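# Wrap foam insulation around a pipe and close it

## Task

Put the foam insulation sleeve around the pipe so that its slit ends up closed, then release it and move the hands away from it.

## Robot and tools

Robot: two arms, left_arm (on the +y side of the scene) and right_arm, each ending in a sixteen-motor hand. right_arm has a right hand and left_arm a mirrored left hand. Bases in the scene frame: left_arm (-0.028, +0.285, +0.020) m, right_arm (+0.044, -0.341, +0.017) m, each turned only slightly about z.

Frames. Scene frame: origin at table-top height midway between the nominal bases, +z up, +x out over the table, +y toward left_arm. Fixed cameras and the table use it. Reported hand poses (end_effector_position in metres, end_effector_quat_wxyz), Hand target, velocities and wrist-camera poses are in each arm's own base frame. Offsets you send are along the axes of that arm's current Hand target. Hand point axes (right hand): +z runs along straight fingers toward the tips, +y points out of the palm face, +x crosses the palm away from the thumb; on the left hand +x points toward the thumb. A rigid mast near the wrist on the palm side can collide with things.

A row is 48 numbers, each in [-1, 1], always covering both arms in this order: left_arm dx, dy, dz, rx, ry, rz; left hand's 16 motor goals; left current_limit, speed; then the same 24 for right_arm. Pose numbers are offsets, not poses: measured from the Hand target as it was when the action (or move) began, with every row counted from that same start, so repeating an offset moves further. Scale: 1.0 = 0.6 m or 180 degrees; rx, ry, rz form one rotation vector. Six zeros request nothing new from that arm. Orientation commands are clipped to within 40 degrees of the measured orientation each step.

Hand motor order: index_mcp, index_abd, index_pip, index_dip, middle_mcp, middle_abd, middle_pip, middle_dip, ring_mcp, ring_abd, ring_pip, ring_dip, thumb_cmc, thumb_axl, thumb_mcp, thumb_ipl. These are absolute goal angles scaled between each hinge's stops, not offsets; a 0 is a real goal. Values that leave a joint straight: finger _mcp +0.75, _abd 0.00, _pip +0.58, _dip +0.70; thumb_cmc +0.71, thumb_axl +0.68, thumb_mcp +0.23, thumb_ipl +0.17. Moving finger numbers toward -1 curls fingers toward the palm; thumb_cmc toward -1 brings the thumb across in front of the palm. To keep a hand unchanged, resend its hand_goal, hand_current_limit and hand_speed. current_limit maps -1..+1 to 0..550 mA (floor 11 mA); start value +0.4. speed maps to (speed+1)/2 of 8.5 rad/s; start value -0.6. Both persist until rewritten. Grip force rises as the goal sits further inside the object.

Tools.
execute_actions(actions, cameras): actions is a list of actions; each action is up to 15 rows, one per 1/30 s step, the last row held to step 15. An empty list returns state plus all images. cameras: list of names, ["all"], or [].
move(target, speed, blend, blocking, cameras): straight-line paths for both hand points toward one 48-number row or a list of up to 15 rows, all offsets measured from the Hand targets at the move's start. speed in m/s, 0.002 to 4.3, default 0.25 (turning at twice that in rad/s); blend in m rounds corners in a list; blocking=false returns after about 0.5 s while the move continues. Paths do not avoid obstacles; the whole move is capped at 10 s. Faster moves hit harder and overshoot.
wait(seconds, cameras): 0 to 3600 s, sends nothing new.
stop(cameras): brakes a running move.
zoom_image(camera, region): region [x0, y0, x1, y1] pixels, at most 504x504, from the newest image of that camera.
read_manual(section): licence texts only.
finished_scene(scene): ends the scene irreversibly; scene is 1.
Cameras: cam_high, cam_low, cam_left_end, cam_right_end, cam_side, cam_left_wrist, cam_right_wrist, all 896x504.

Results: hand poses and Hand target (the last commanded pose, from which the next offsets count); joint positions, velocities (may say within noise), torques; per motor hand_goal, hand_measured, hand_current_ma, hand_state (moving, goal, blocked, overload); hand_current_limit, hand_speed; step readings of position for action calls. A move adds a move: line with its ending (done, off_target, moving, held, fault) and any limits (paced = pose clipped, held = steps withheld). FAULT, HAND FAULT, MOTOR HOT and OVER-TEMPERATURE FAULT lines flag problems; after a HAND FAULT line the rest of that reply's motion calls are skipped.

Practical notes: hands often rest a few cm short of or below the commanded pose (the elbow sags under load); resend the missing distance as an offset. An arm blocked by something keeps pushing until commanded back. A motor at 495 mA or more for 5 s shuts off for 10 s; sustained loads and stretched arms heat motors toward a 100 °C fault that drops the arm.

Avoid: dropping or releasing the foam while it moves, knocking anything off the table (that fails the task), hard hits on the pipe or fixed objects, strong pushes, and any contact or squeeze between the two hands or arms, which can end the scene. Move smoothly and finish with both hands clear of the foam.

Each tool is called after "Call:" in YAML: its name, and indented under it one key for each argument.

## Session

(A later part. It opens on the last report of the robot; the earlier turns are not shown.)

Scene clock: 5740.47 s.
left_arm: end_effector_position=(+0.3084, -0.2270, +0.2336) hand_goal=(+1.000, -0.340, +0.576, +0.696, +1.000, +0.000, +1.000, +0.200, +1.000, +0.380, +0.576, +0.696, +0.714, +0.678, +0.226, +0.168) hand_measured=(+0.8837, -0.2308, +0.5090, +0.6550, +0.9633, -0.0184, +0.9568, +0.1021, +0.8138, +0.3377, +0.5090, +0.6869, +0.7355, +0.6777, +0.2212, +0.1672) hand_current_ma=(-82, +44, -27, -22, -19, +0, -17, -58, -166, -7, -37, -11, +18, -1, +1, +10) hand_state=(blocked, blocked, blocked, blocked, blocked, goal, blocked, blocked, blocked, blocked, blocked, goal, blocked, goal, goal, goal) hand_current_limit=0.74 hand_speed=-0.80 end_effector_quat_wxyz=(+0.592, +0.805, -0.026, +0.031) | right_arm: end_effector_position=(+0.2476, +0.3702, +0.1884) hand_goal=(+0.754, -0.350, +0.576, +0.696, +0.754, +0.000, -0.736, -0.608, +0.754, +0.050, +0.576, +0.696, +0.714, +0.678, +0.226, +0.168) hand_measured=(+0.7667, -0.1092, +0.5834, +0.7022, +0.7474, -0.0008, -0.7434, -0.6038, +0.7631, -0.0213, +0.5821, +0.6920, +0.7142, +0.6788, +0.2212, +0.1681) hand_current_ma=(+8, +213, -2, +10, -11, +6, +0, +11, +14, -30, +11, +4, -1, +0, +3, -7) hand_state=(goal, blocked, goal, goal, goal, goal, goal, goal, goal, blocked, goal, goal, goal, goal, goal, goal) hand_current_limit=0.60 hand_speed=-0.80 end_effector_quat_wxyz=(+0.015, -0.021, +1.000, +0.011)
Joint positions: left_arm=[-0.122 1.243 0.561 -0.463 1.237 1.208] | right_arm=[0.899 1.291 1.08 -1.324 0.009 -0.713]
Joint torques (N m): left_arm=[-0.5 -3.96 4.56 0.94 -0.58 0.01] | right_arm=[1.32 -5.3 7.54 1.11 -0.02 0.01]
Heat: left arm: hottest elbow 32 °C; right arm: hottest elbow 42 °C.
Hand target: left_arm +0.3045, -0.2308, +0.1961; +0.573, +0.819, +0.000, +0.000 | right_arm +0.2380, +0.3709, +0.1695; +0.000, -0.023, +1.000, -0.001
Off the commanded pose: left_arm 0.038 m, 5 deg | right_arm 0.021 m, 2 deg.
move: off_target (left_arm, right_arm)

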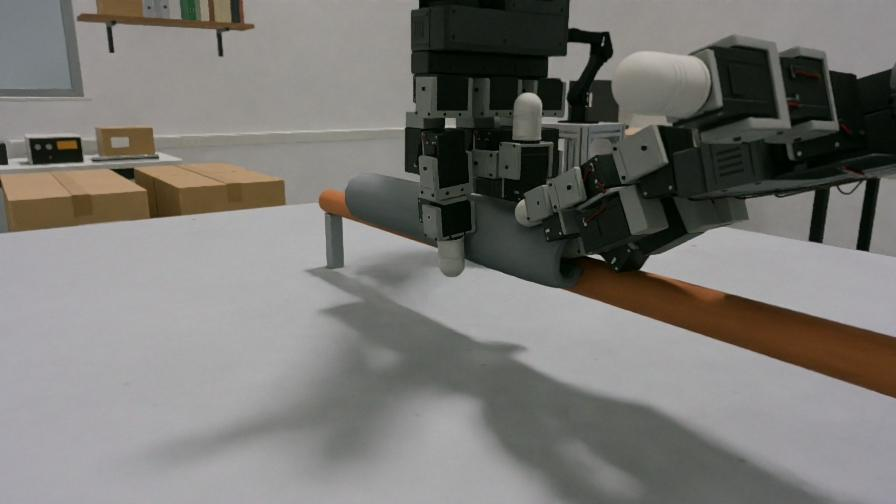

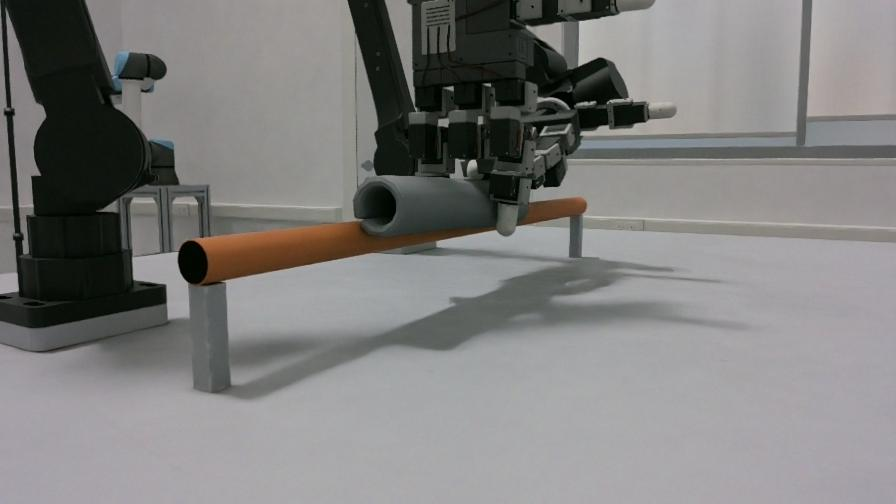

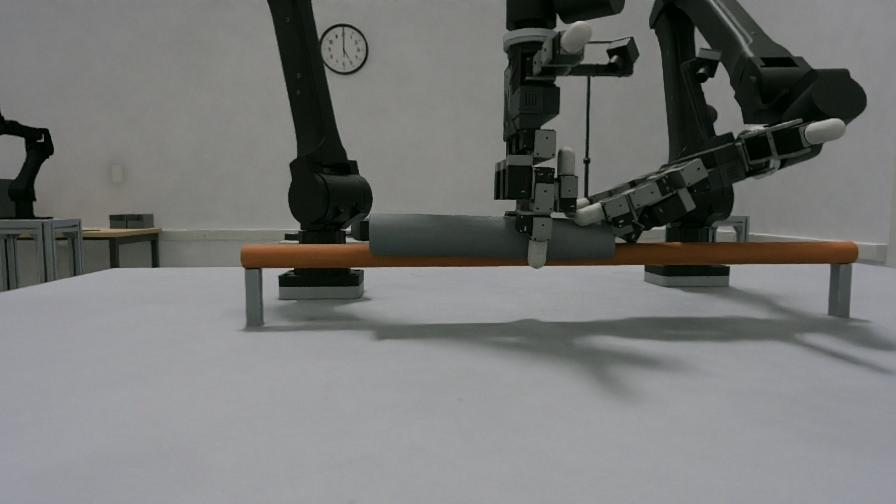

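Call:
move:
  target:
    - [0,0.0001,0,0,0,0,1,-0.34,0.576,0.696,1,0,1,0.2,1,0.38,0.576,0.696,0.714,0.678,0.226,0.168,0.74,-0.8,0.0,0,-0.045,0,0,0,0.754,-0.35,0.576,0.696,0.754,0,-0.737,-0.609,0.754,0.0,0.576,0.696,0.714,0.678,0.226,0.168,0.6,-0.8]
    - [0,0,0.0001,0,0,0,1,-0.34,0.576,0.696,1,0,1,0.2,1,0.38,0.576,0.696,0.714,0.678,0.226,0.168,0.74,-0.8,0.0067,0,-0.045,0,0,0,0.754,-0.35,0.576,0.696,0.754,0,-0.737,-0.609,0.754,0.0,0.576,0.696,0.714,0.678,0.226,0.168,0.6,-0.8]
    - [0,0.0001,0.0,0,0,0,1,-0.34,0.576,0.696,1,0,1,0.2,1,0.38,0.576,0.696,0.714,0.678,0.226,0.168,0.74,-0.8,0.0067,0,-0.01,0,0,0,0.754,-0.35,0.576,0.696,0.754,0,-0.737,-0.609,0.754,0.0,0.576,0.696,0.714,0.678,0.226,0.168,0.6,-0.8]
  speed: 0.04
  cameras: ["cam_left_end","cam_right_end","cam_side"]

Call:
zoom_image:
  camera: "cam_side"
  region: [370, 130, 670, 300]

Call:
zoom_image:
  camera: "cam_left_end"
  region: [560, 190, 660, 290]

Call:
zoom_image:
  camera: "cam_right_end"
  region: [320, 120, 560, 280]

Scene clock: 5763.17 s.
left_arm: end_effector_position=(+0.3084, -0.2270, +0.2336) hand_goal=(+1.000, -0.340, +0.576, +0.696, +1.000, +0.000, +1.000, +0.200, +1.000, +0.380, +0.576, +0.696, +0.714, +0.678, +0.226, +0.168) hand_measured=(+0.8813, -0.2308, +0.4948, +0.6499, +0.9633, -0.0184, +0.9568, +0.1021, +0.8138, +0.3362, +0.5090, +0.6869, +0.7355, +0.6777, +0.2212, +0.1681) hand_current_ma=(-84, +47, -37, -33, -28, +2, -11, -64, -164, -6, -38, -13, +13, -2, +2, +9) hand_state=(blocked, blocked, blocked, blocked, blocked, goal, blocked, blocked, blocked, blocked, blocked, goal, blocked, goal, goal, goal) hand_current_limit=0.74 hand_speed=-0.80 end_effector_quat_wxyz=(+0.592, +0.805, -0.026, +0.032) | right_arm: end_effector_position=(+0.2480, +0.3681, +0.1884) hand_goal=(+0.754, -0.350, +0.576, +0.696, +0.754, +0.000, -0.736, -0.608, +0.754, +0.000, +0.576, +0.696, +0.714, +0.678, +0.226, +0.168) hand_measured=(+0.7547, -0.1151, +0.5808, +0.7022, +0.7571, -0.0008, -0.7318, -0.6038, +0.7571, -0.0374, +0.5821, +0.6958, +0.7154, +0.6767, +0.2212, +0.1681) hand_current_ma=(+1, +208, -2, +11, -8, +4, +3, +6, +12, -10, +12, +8, +0, -6, +2, -7) hand_state=(goal, blocked, goal, goal, goal, goal, goal, goal, goal, blocked, goal, goal, goal, goal, goal, goal) hand_current_limit=0.60 hand_speed=-0.80 end_effector_quat_wxyz=(+0.015, -0.015, +1.000, +0.006)
Joint positions: left_arm=[-0.122 1.243 0.561 -0.462 1.237 1.208] | right_arm=[0.901 1.291 1.083 -1.336 0.015 -0.701]
Joint torques (N m): left_arm=[-0.91 -3.66 4.51 0.91 -0.59 0.01] | right_arm=[1.79 -6.07 7.8 0.84 -0.24 -0.02]
Heat: left arm: hottest elbow 31 °C; right arm: hottest elbow 41 °C.
Hand target: left_arm +0.3045, -0.2309, +0.1961; +0.574, +0.819, +0.000, +0.000 | right_arm +0.2341, +0.3706, +0.1754; +0.000, -0.023, +1.000, -0.001
Off the commanded pose: left_arm 0.038 m, 5 deg | right_arm 0.019 m, 2 deg.
move: off_target (left_arm, right_arm)

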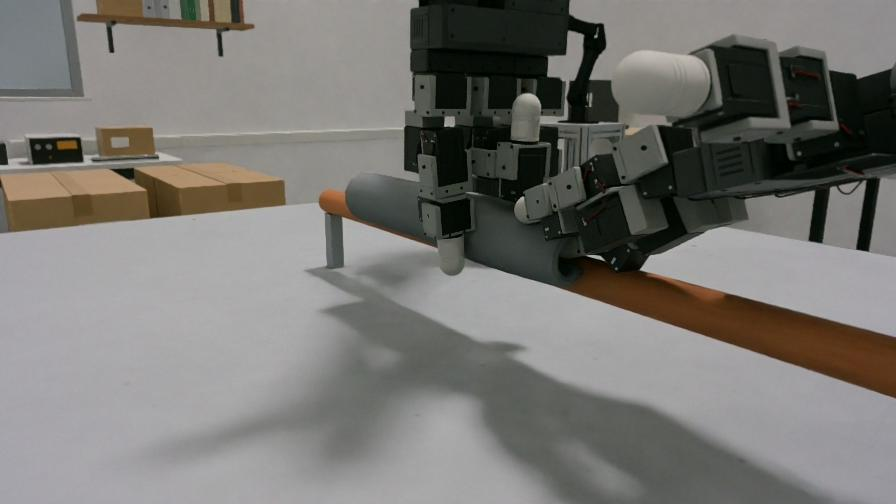

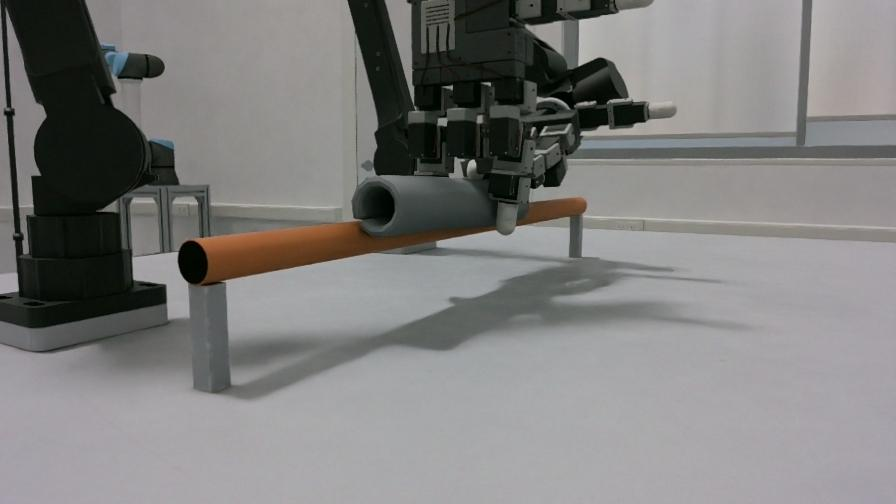

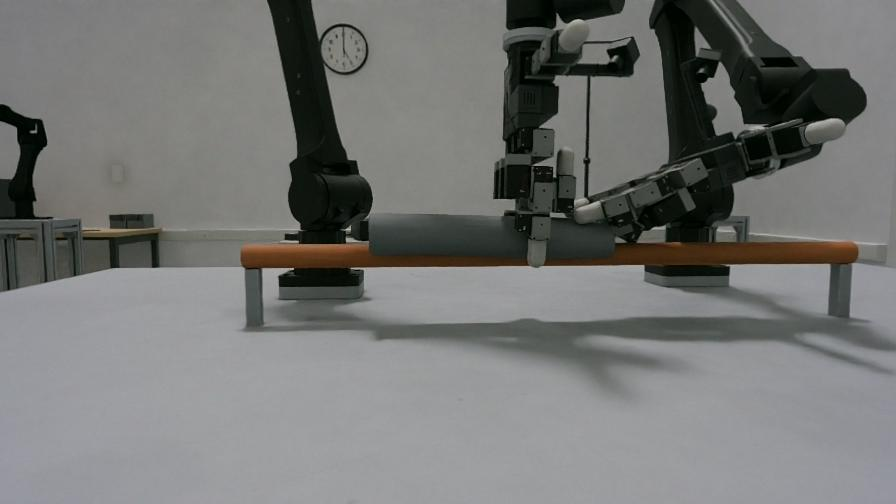

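Scaled by 1.680 from the camera's image (finer frame: 1280x720).

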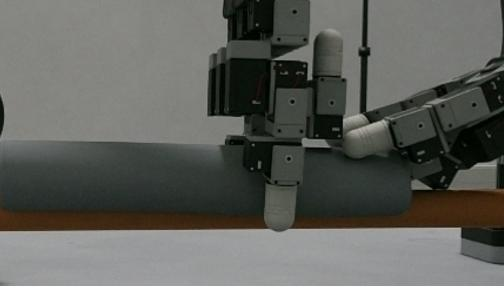

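Scaled by 5.040 from the camera's image (finer frame: 1280x720).

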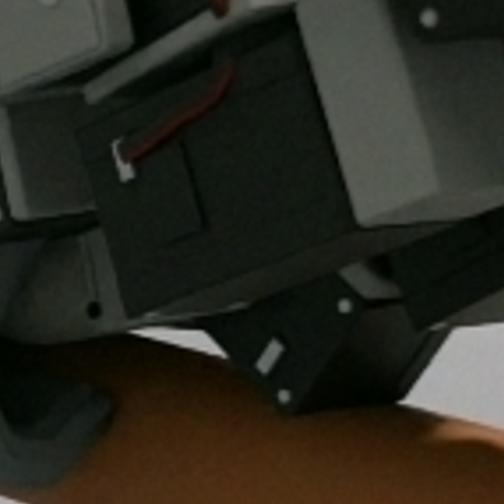

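Scaled by 2.100 from the camera's image (finer frame: 1280x720).

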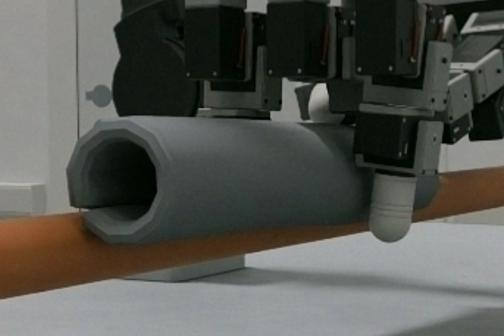

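Call:
move:
  target:
    - [0,0.0001,0,0,0,0,1,-0.34,0.576,0.696,1,0,1,0.2,1,0.38,0.576,0.696,0.714,0.678,0.226,0.168,0.74,-0.8,0.0,0,-0.045,0,0,0,0.754,0,0.576,0.696,0.754,0,-0.737,-0.609,0.754,0.0,0.576,0.696,0.714,0.678,0.226,0.168,0.5,-0.8]
    - [-0.0133,0,0.0001,0,0,0,1,-0.3,0.576,0.696,1,0,1,0.2,1,0.42,0.576,0.696,0.714,0.678,0.226,0.168,0.74,-0.8,0.005,0,-0.058,0,0,0,0.754,0,0.576,0.696,0.754,0,-0.737,-0.609,0.754,0.0,0.576,0.696,0.714,0.678,0.226,0.168,0.5,-0.8]
  speed: 0.04
  cameras: ["cam_left_end","cam_right_end","cam_side","cam_left_wrist"]

Call:
zoom_image:
  camera: "cam_left_wrist"
  region: [400, 0, 640, 240]

Call:
zoom_image:
  camera: "cam_left_end"
  region: [560, 190, 660, 290]

Call:
zoom_image:
  camera: "cam_right_end"
  region: [320, 120, 560, 280]

Scene clock: 5782.27 s.
left_arm: end_effector_position=(+0.3054, -0.2266, +0.2329) hand_goal=(+1.000, -0.300, +0.576, +0.696, +1.000, +0.000, +1.000, +0.200, +1.000, +0.420, +0.576, +0.696, +0.714, +0.678, +0.226, +0.168) hand_measured=(+0.8716, -0.2469, +0.4871, +0.6436, +0.9585, -0.0052, +0.9683, +0.1021, +0.8138, +0.3362, +0.5090, +0.6869, +0.7355, +0.6777, +0.2212, +0.1681) hand_current_ma=(-93, +24, -43, -36, -30, +3, -4, -55, -163, -21, -38, -8, +13, -1, +8, +11) hand_state=(blocked, blocked, blocked, blocked, blocked, goal, blocked, blocked, blocked, blocked, blocked, goal, blocked, goal, goal, goal) hand_current_limit=0.74 hand_speed=-0.80 end_effector_quat_wxyz=(+0.593, +0.804, -0.030, +0.036) | right_arm: end_effector_position=(+0.2364, +0.3615, +0.1943) hand_goal=(+0.754, +0.000, +0.576, +0.696, +0.754, +0.000, -0.736, -0.608, +0.754, +0.000, +0.576, +0.696, +0.714, +0.678, +0.226, +0.168) hand_measured=(+0.7257, +0.0798, +0.5667, +0.6958, +0.7571, -0.0008, -0.7318, -0.6025, +0.7523, -0.0096, +0.5757, +0.6958, +0.7154, +0.6777, +0.2212, +0.1672) hand_current_ma=(-11, +50, -11, +7, -11, +2, +0, +12, +8, +2, +11, +9, +4, -1, +1, -1) hand_state=(blocked, blocked, goal, goal, goal, goal, goal, goal, goal, goal, goal, goal, goal, goal, goal, goal) hand_current_limit=0.50 hand_speed=-0.80 end_effector_quat_wxyz=(-0.001, -0.018, +1.000, -0.010)
Joint positions: left_arm=[-0.122 1.238 0.55 -0.445 1.24 1.208] | right_arm=[0.912 1.282 1.099 -1.404 0.011 -0.695]
Joint torques (N m): left_arm=[-1.08 -5.25 3.75 0.54 -0.74 -0.08] | right_arm=[1.49 -6.83 11.95 -0.34 -0.12 -0.01]
Heat: left arm: hottest elbow 31 °C; right arm: hottest elbow 40 °C.
Hand target: left_arm +0.2965, -0.2309, +0.1960; +0.573, +0.819, +0.000, +0.000 | right_arm +0.2309, +0.3706, +0.2103; +0.000, -0.023, +1.000, -0.001
Off the commanded pose: left_arm 0.038 m, 6 deg | right_arm 0.019 m, 1 deg.
move: off_target (left_arm, right_arm); target 2's new numbers were sent with left_arm's hand 0.038 m and 6 deg from that target
cam_left_wrist: T_world_to_cam=[[-0.71091, 0.21641, -0.66916, 0.38744], [0.49283, 0.83208, -0.25449, 0.05747], [0.50172, -0.5107, -0.69818, 0.0214]] pos_world=[0.23638, -0.12073, 0.28883]

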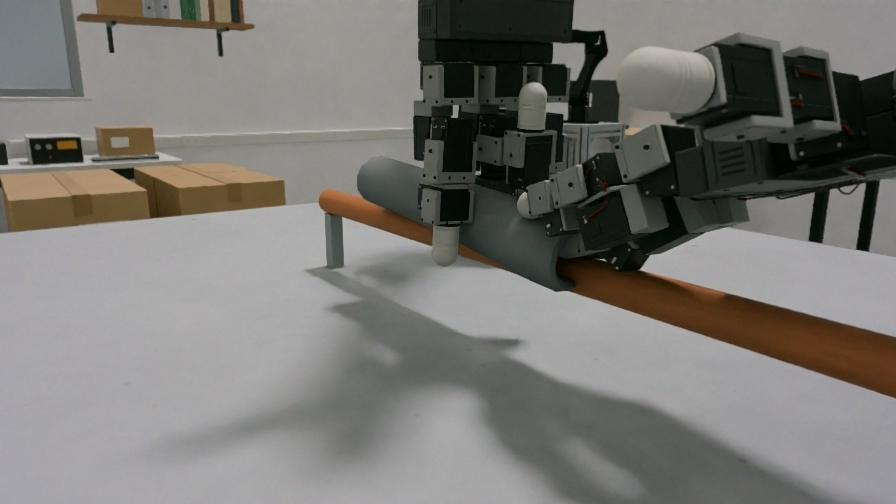

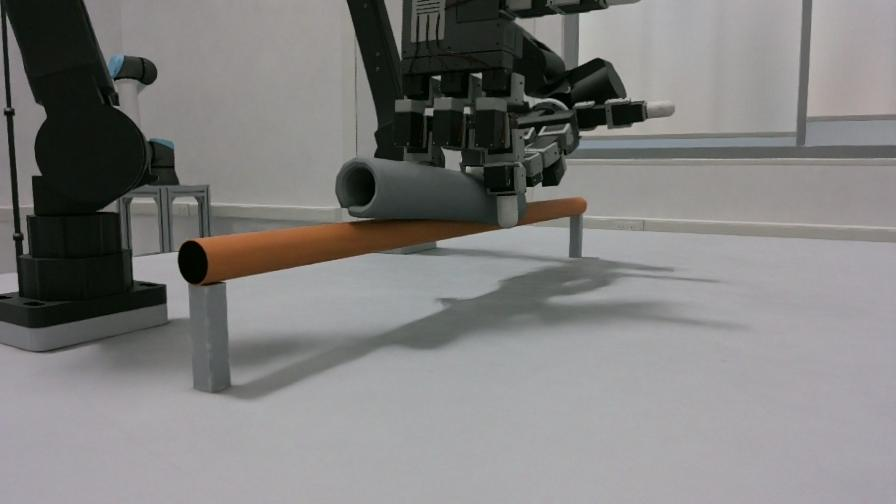

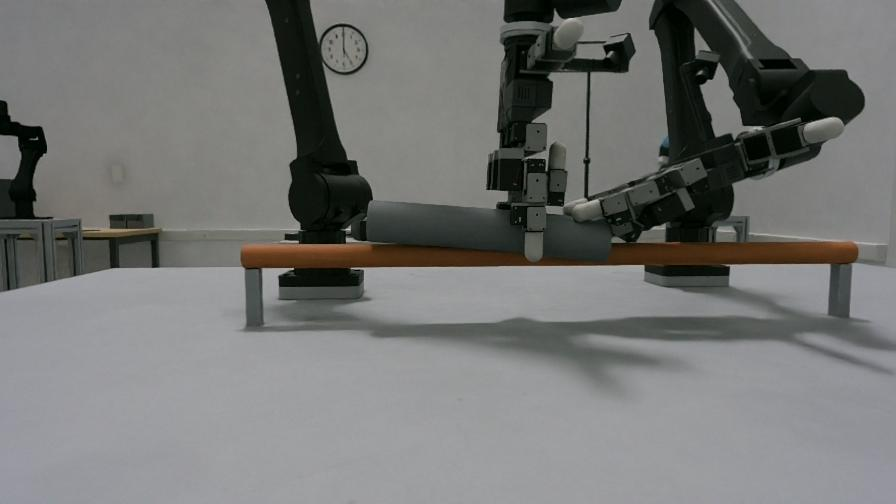

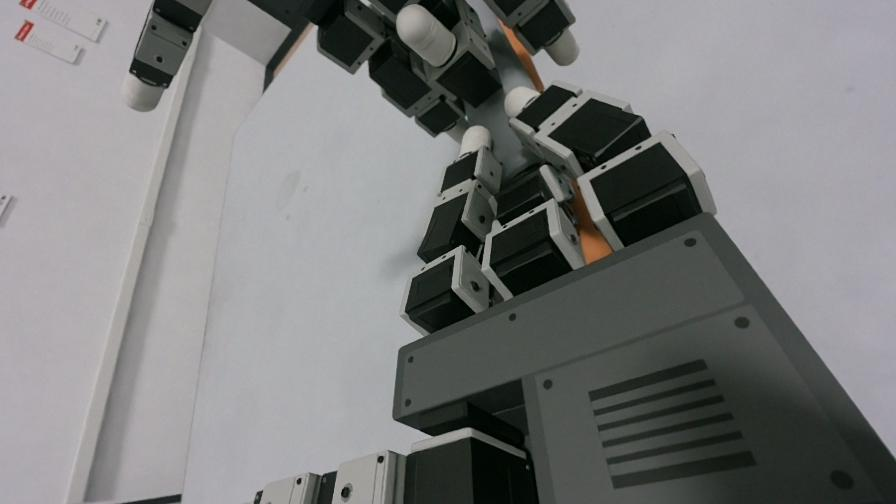

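Scaled by 2.100 from the camera's image (finer frame: 1280x720).

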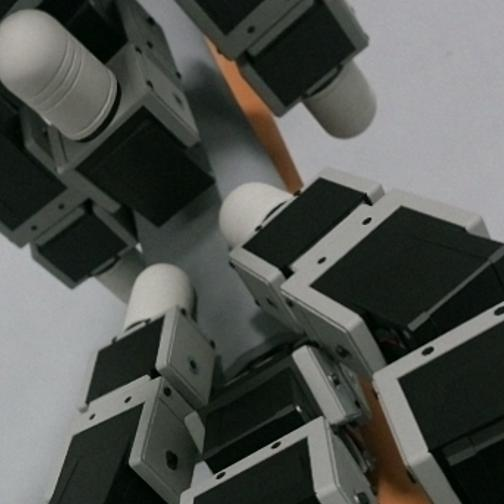

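Scaled by 5.040 from the camera's image (finer frame: 1280x720).

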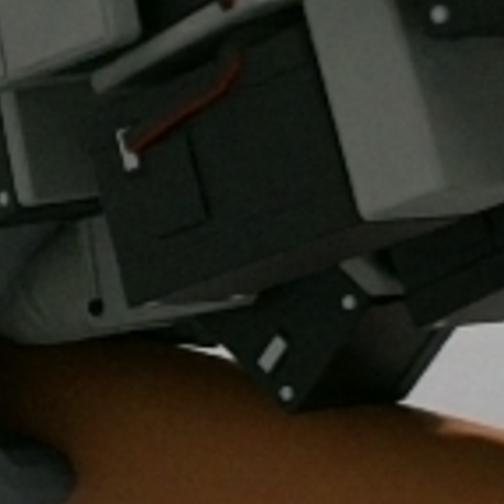

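Scaled by 2.100 from the camera's image (finer frame: 1280x720).

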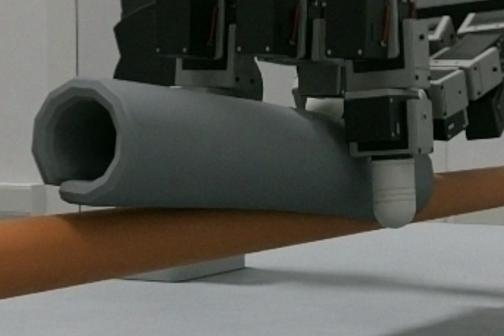

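Call:
zoom_image:
  camera: "cam_side"
  region: [500, 180, 680, 290]

Call:
zoom_image:
  camera: "cam_left_wrist"
  region: [480, 100, 610, 230]

Call:
zoom_image:
  camera: "cam_left_end"
  region: [530, 180, 660, 300]

Scaled by 2.800 from the camera's image (finer frame: 1280x720).

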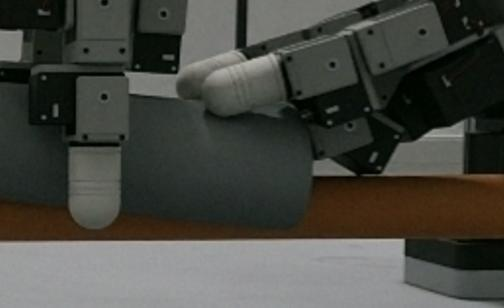

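Scaled by 3.877 from the camera's image (finer frame: 1280x720).

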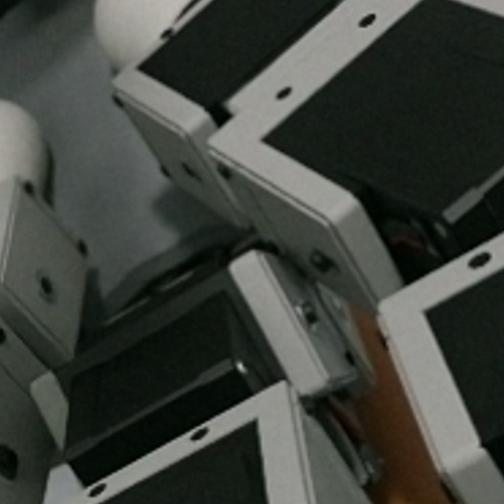

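Scaled by 3.877 from the camera's image (finer frame: 1280x720).

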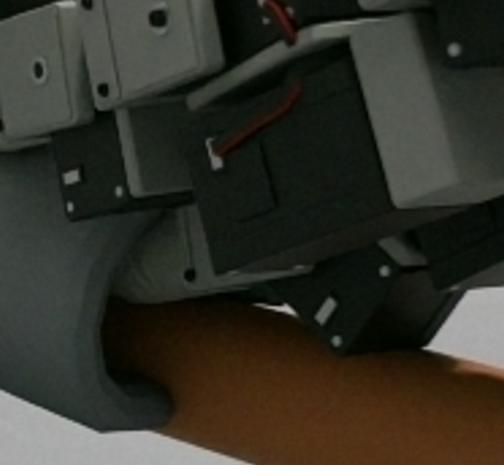

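Call:
move:
  target:
    - [0,0.0001,0,0,0,0,1,-0.3,0.576,0.696,1,0,1,0.2,0.4,0.2,0.576,0.696,0.714,0.678,0.226,0.168,0.74,-0.8,0.0,0,0,0,0,0,0.754,0,0.576,0.696,0.754,0,-0.737,-0.609,0.754,0.0,0.576,0.696,0.714,0.678,0.226,0.168,0.5,-0.8]
  speed: 0.04
  cameras: ["cam_left_end","cam_right_end","cam_side","cam_left_wrist"]

Call:
zoom_image:
  camera: "cam_left_wrist"
  region: [450, 60, 610, 230]

Call:
zoom_image:
  camera: "cam_left_end"
  region: [530, 180, 660, 300]

Scene clock: 5803.33 s.
left_arm: end_effector_position=(+0.3055, -0.2266, +0.2326) hand_goal=(+1.000, -0.300, +0.576, +0.696, +1.000, +0.000, +1.000, +0.200, +0.400, +0.200, +0.576, +0.696, +0.714, +0.678, +0.226, +0.168) hand_measured=(+0.8680, -0.2469, +0.4859, +0.6423, +0.9500, -0.0066, +0.9747, +0.1021, +0.4809, +0.2073, +0.5744, +0.6869, +0.7368, +0.6767, +0.2212, +0.1681) hand_current_ma=(-95, +17, -45, -33, -36, +1, +1, -54, +51, +7, +0, -9, +16, -1, +9, +12) hand_state=(blocked, blocked, blocked, blocked, blocked, goal, blocked, blocked, blocked, goal, goal, goal, blocked, goal, goal, goal) hand_current_limit=0.74 hand_speed=-0.80 end_effector_quat_wxyz=(+0.592, +0.805, -0.030, +0.036) | right_arm: end_effector_position=(+0.2364, +0.3615, +0.1943) hand_goal=(+0.754, +0.000, +0.576, +0.696, +0.754, +0.000, -0.736, -0.608, +0.754, +0.000, +0.576, +0.696, +0.714, +0.678, +0.226, +0.168) hand_measured=(+0.7269, +0.0798, +0.5680, +0.6958, +0.7571, -0.0023, -0.7318, -0.6025, +0.7511, -0.0096, +0.5770, +0.6971, +0.7129, +0.6777, +0.2212, +0.1681) hand_current_ma=(-15, +47, -5, +6, -6, +5, +4, +7, +8, +7, +7, +10, +2, +0, +4, -4) hand_state=(blocked, blocked, goal, goal, goal, goal, goal, goal, goal, goal, goal, goal, goal, goal, goal, goal) hand_current_limit=0.50 hand_speed=-0.80 end_effector_quat_wxyz=(-0.001, -0.018, +1.000, -0.010)
Joint positions: left_arm=[-0.122 1.238 0.55 -0.445 1.237 1.208] | right_arm=[0.912 1.282 1.099 -1.404 0.011 -0.695]
Joint torques (N m): left_arm=[-1.2 -5.13 3.77 0.61 -0.66 -0.09] | right_arm=[1.61 -6.89 11.95 -0.38 -0.13 -0.02]
Heat: left arm: hottest elbow 31 °C; right arm: hottest elbow 40 °C.
Hand target: left_arm +0.2965, -0.2309, +0.1962; +0.573, +0.819, +0.000, +0.000 | right_arm +0.2309, +0.3706, +0.2103; +0.000, -0.023, +1.000, -0.001
Off the commanded pose: left_arm 0.038 m, 6 deg | right_arm 0.019 m, 1 deg.
move: off_target (left_arm)
cam_left_wrist: T_world_to_cam=[[-0.71066, 0.21707, -0.66921, 0.38746], [0.4922, 0.83307, -0.25245, 0.05729], [0.5027, -0.50879, -0.69887, 0.02143]] pos_world=[0.23638, -0.12093, 0.28873]

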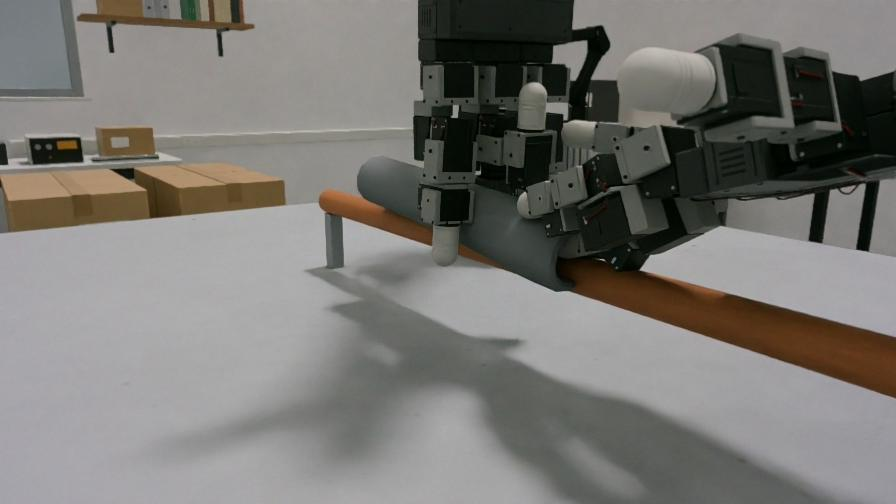

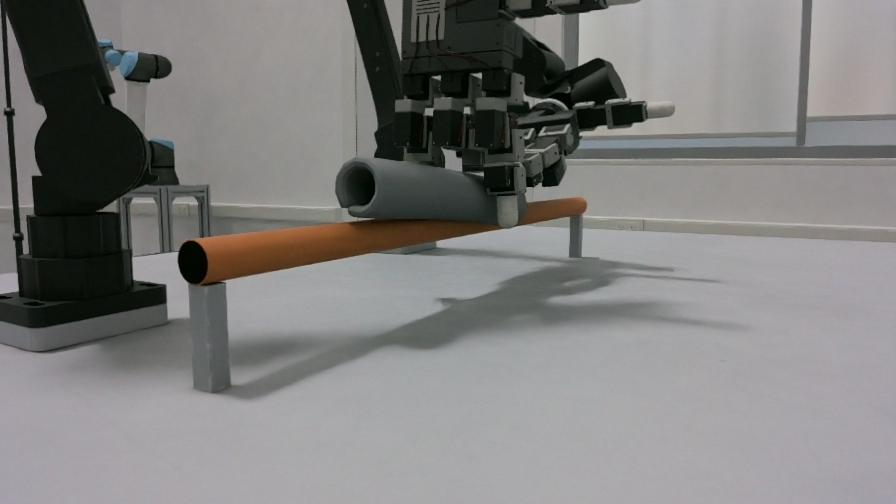

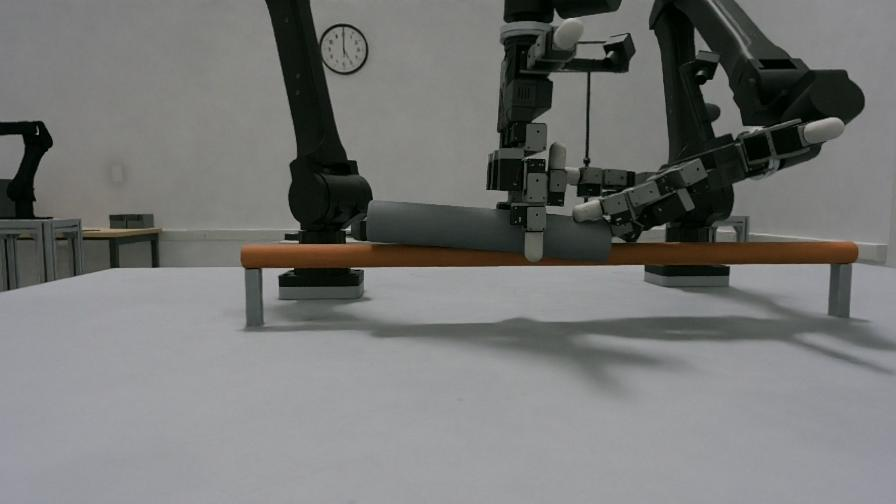

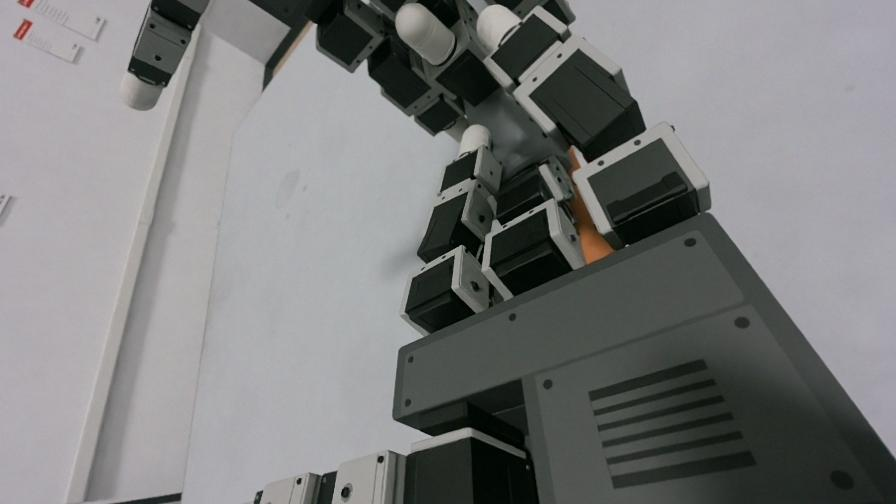

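Scaled by 2.965 from the camera's image (finer frame: 1280x720).

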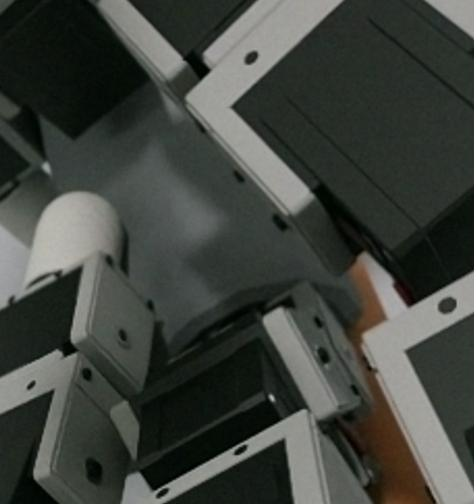

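Scaled by 3.877 from the camera's image (finer frame: 1280x720).

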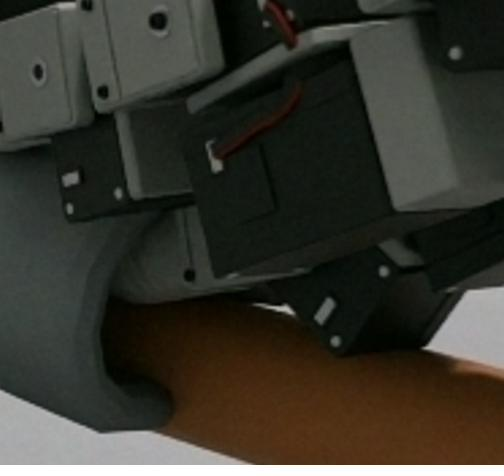

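Call:
execute_actions:
  actions: []
  cameras: ["all"]

Call:
zoom_image:
  camera: "cam_left_wrist"
  region: [480, 90, 620, 220]

Call:
zoom_image:
  camera: "cam_left_end"
  region: [530, 180, 660, 300]

Scene clock: 5826.90 s.
left_arm: end_effector_position=(+0.3055, -0.2266, +0.2326) hand_goal=(+1.000, -0.300, +0.576, +0.696, +1.000, +0.000, +1.000, +0.200, +0.400, +0.200, +0.576, +0.696, +0.714, +0.678, +0.226, +0.168) hand_measured=(+0.8680, -0.2469, +0.4846, +0.6423, +0.9488, -0.0081, +0.9747, +0.1021, +0.4797, +0.2073, +0.5744, +0.6869, +0.7368, +0.6767, +0.2212, +0.1681) hand_current_ma=(-96, +21, -44, -35, -30, +1, -3, -65, +45, +10, -3, -12, +11, -2, -2, +6) hand_state=(blocked, blocked, blocked, blocked, blocked, goal, blocked, blocked, blocked, goal, goal, goal, blocked, goal, goal, goal) hand_current_limit=0.74 hand_speed=-0.80 end_effector_quat_wxyz=(+0.592, +0.805, -0.030, +0.036) | right_arm: end_effector_position=(+0.2364, +0.3615, +0.1943) hand_goal=(+0.754, +0.000, +0.576, +0.696, +0.754, +0.000, -0.736, -0.608, +0.754, +0.000, +0.576, +0.696, +0.714, +0.678, +0.226, +0.168) hand_measured=(+0.7269, +0.0783, +0.5667, +0.6958, +0.7571, -0.0008, -0.7318, -0.6038, +0.7523, -0.0096, +0.5757, +0.6958, +0.7142, +0.6767, +0.2212, +0.1681) hand_current_ma=(-19, +47, -9, +9, -4, +3, -3, +9, +8, +1, +8, +8, -1, +1, +5, -9) hand_state=(blocked, blocked, goal, goal, goal, goal, goal, goal, goal, goal, goal, goal, goal, goal, goal, goal) hand_current_limit=0.50 hand_speed=-0.80 end_effector_quat_wxyz=(-0.001, -0.018, +1.000, -0.010)
Joint positions: left_arm=[-0.122 1.238 0.55 -0.445 1.237 1.208] | right_arm=[0.912 1.282 1.099 -1.404 0.011 -0.695]
Joint velocities: within noise
Joint torques (N m): left_arm=[-1.14 -5.13 3.79 0.57 -0.66 -0.07] | right_arm=[1.55 -6.95 11.95 -0.38 -0.13 -0.02]
Motor temperatures (°C): left_arm=[25 28 30 23 25 22] | right_arm=[23 28 41 25 24 22]
Heat: left arm: hottest elbow 30 °C; right arm: hottest elbow 41 °C.
Hand target: left_arm +0.2965, -0.2309, +0.1962; +0.573, +0.819, +0.000, +0.000 | right_arm +0.2309, +0.3706, +0.2103; +0.000, -0.023, +1.000, -0.001
Off the commanded pose: left_arm 0.038 m, 6 deg | right_arm 0.019 m, 1 deg.
camera_calibration:
cam_left_wrist: T_world_to_cam=[[-0.71066, 0.21707, -0.66921, 0.38746], [0.4922, 0.83307, -0.25245, 0.05729], [0.5027, -0.50879, -0.69887, 0.02143]] pos_world=[0.23638, -0.12093, 0.28873]
cam_right_wrist: T_world_to_cam=[[0.74284, 0.66946, -0.00127, -0.38677], [0.44605, -0.49353, 0.74664, -0.11751], [0.49922, -0.5552, -0.66523, 0.33792]] pos_world=[0.17103, 0.38855, 0.31204]

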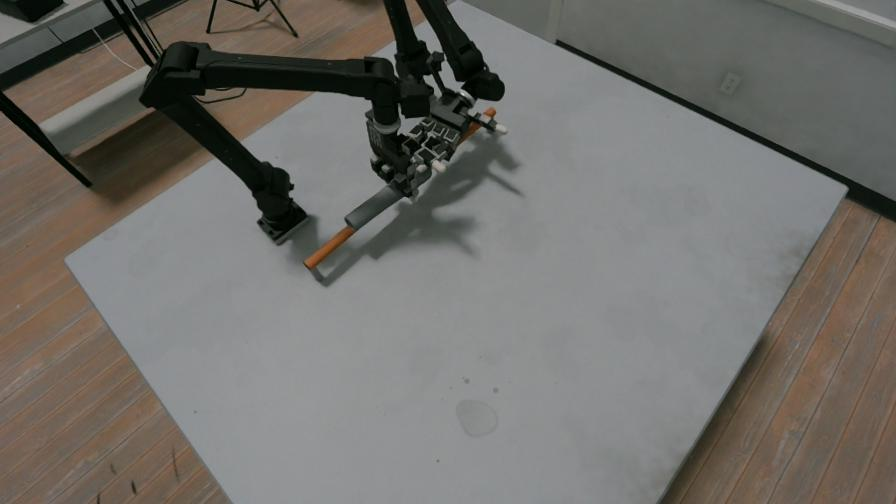

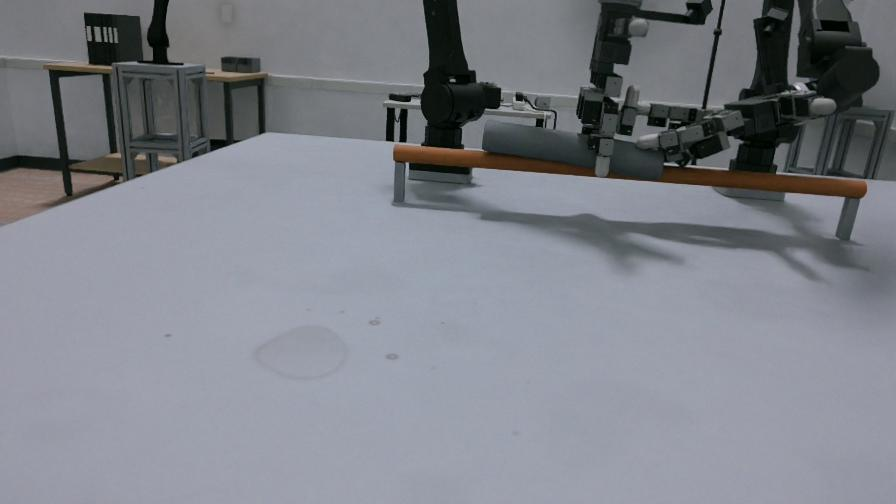

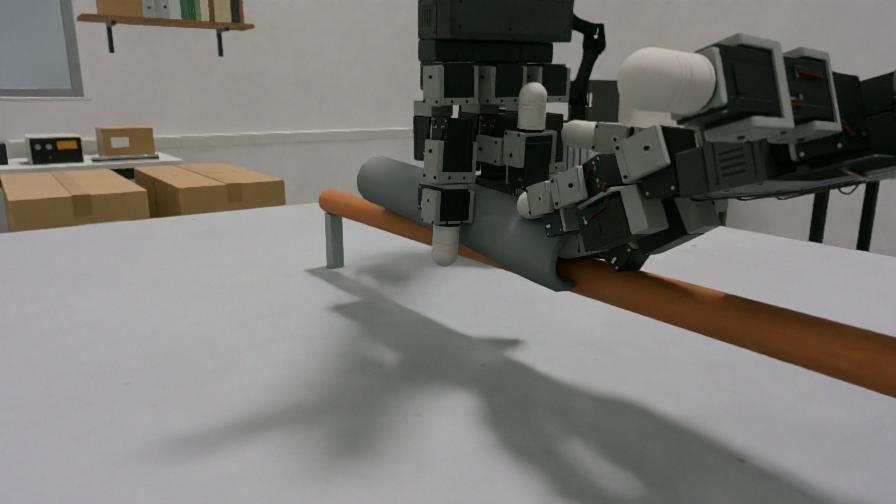

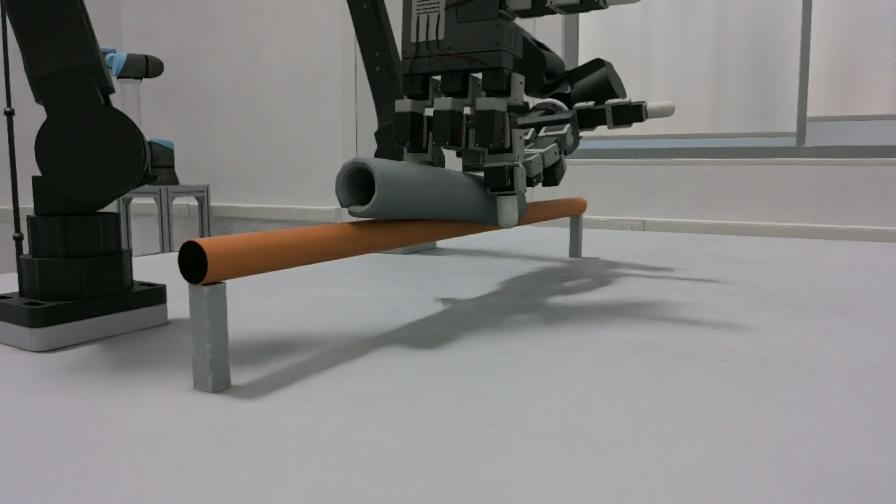

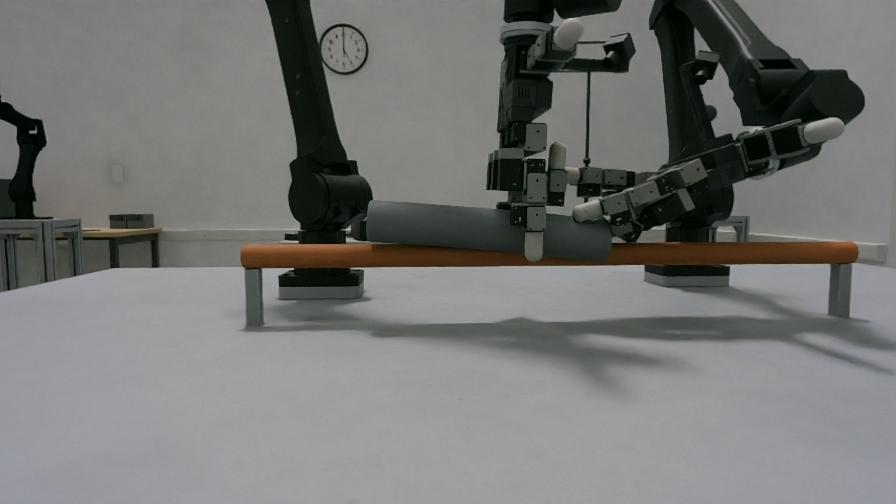

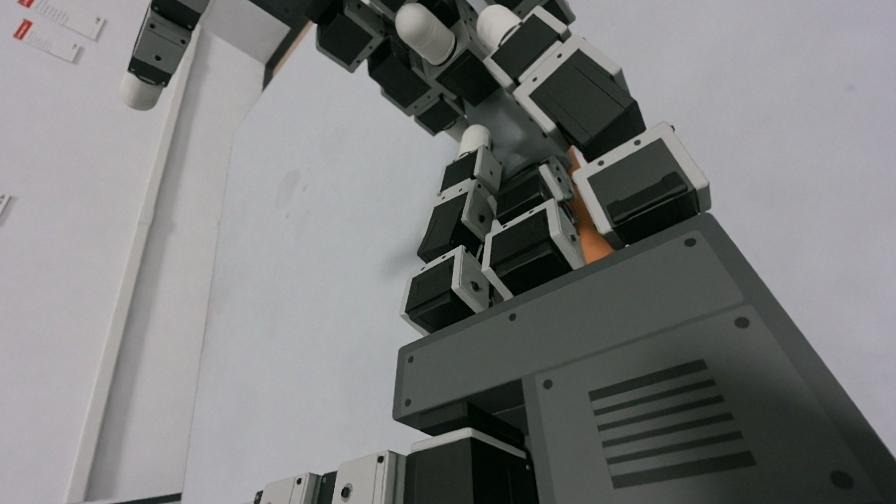

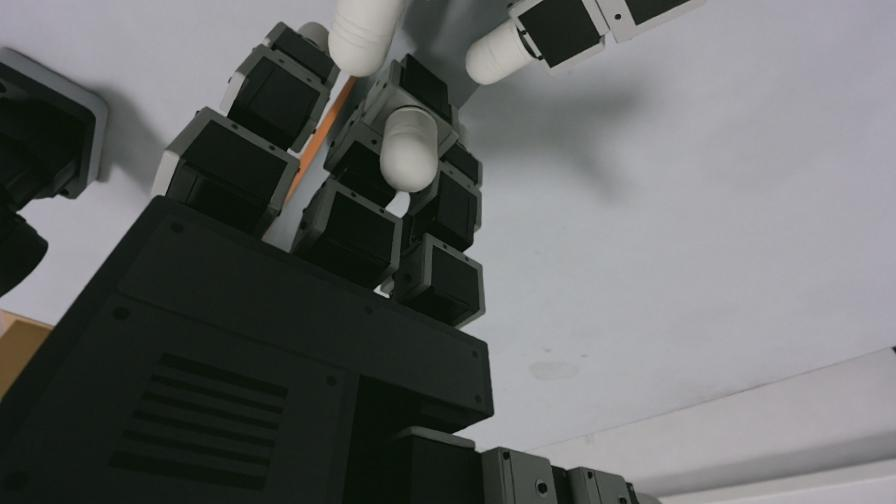

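Scaled by 3.600 from the camera's image (finer frame: 1280x720).

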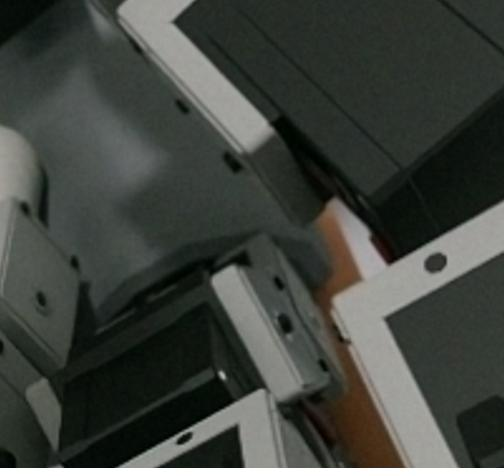

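Scaled by 3.877 from the camera's image (finer frame: 1280x720).

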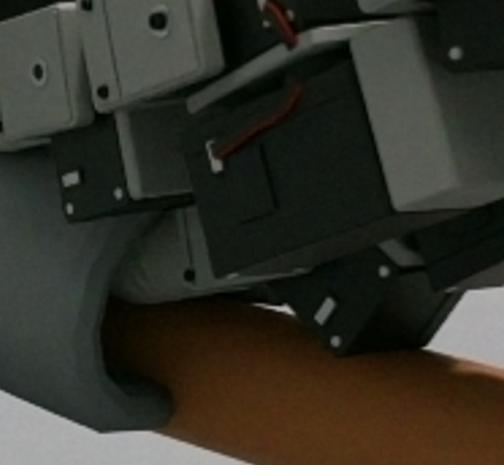

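Call:
zoom_image:
  camera: "cam_right_wrist"
  region: [220, 60, 440, 300]

Call:
zoom_image:
  camera: "cam_left_wrist"
  region: [540, 130, 600, 190]

Call:
zoom_image:
  camera: "cam_high"
  region: [330, 80, 530, 240]

Call:
zoom_image:
  camera: "cam_right_end"
  region: [320, 120, 560, 260]

Scaled by 2.100 from the camera's image (finer frame: 1280x720).

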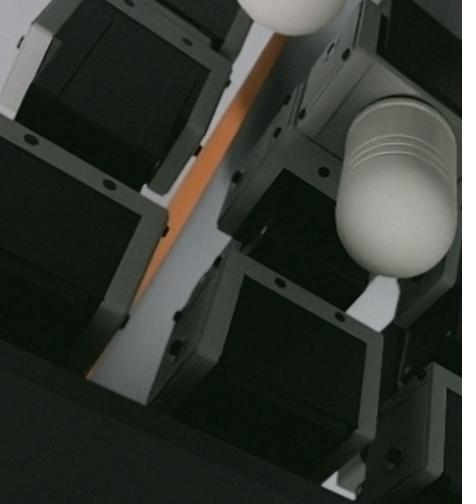

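Scaled by 8.400 from the camera's image (finer frame: 1280x720).

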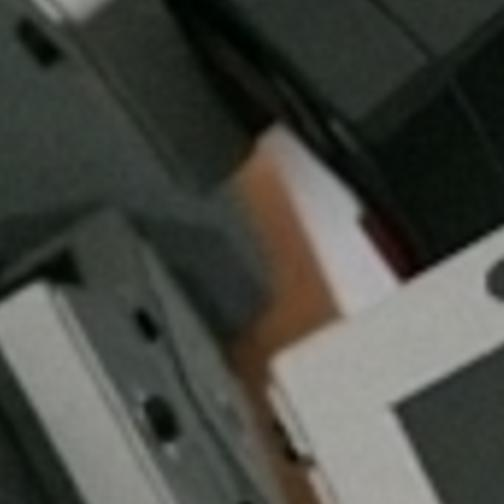

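Scaled by 2.520 from the camera's image (finer frame: 1280x720).

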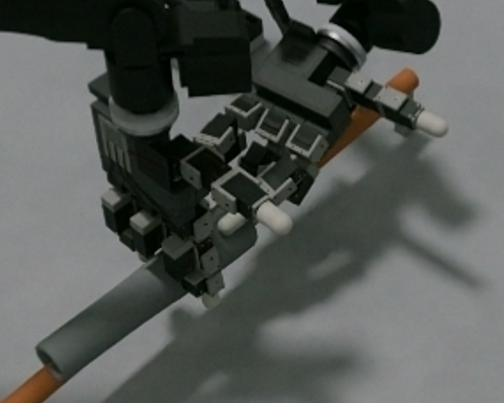

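Scaled by 2.100 from the camera's image (finer frame: 1280x720).

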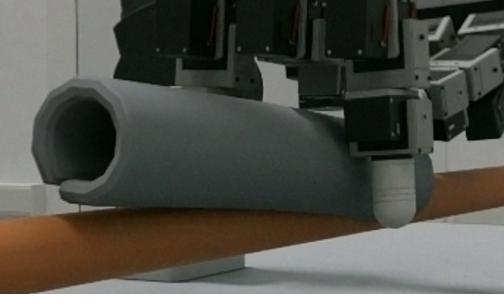

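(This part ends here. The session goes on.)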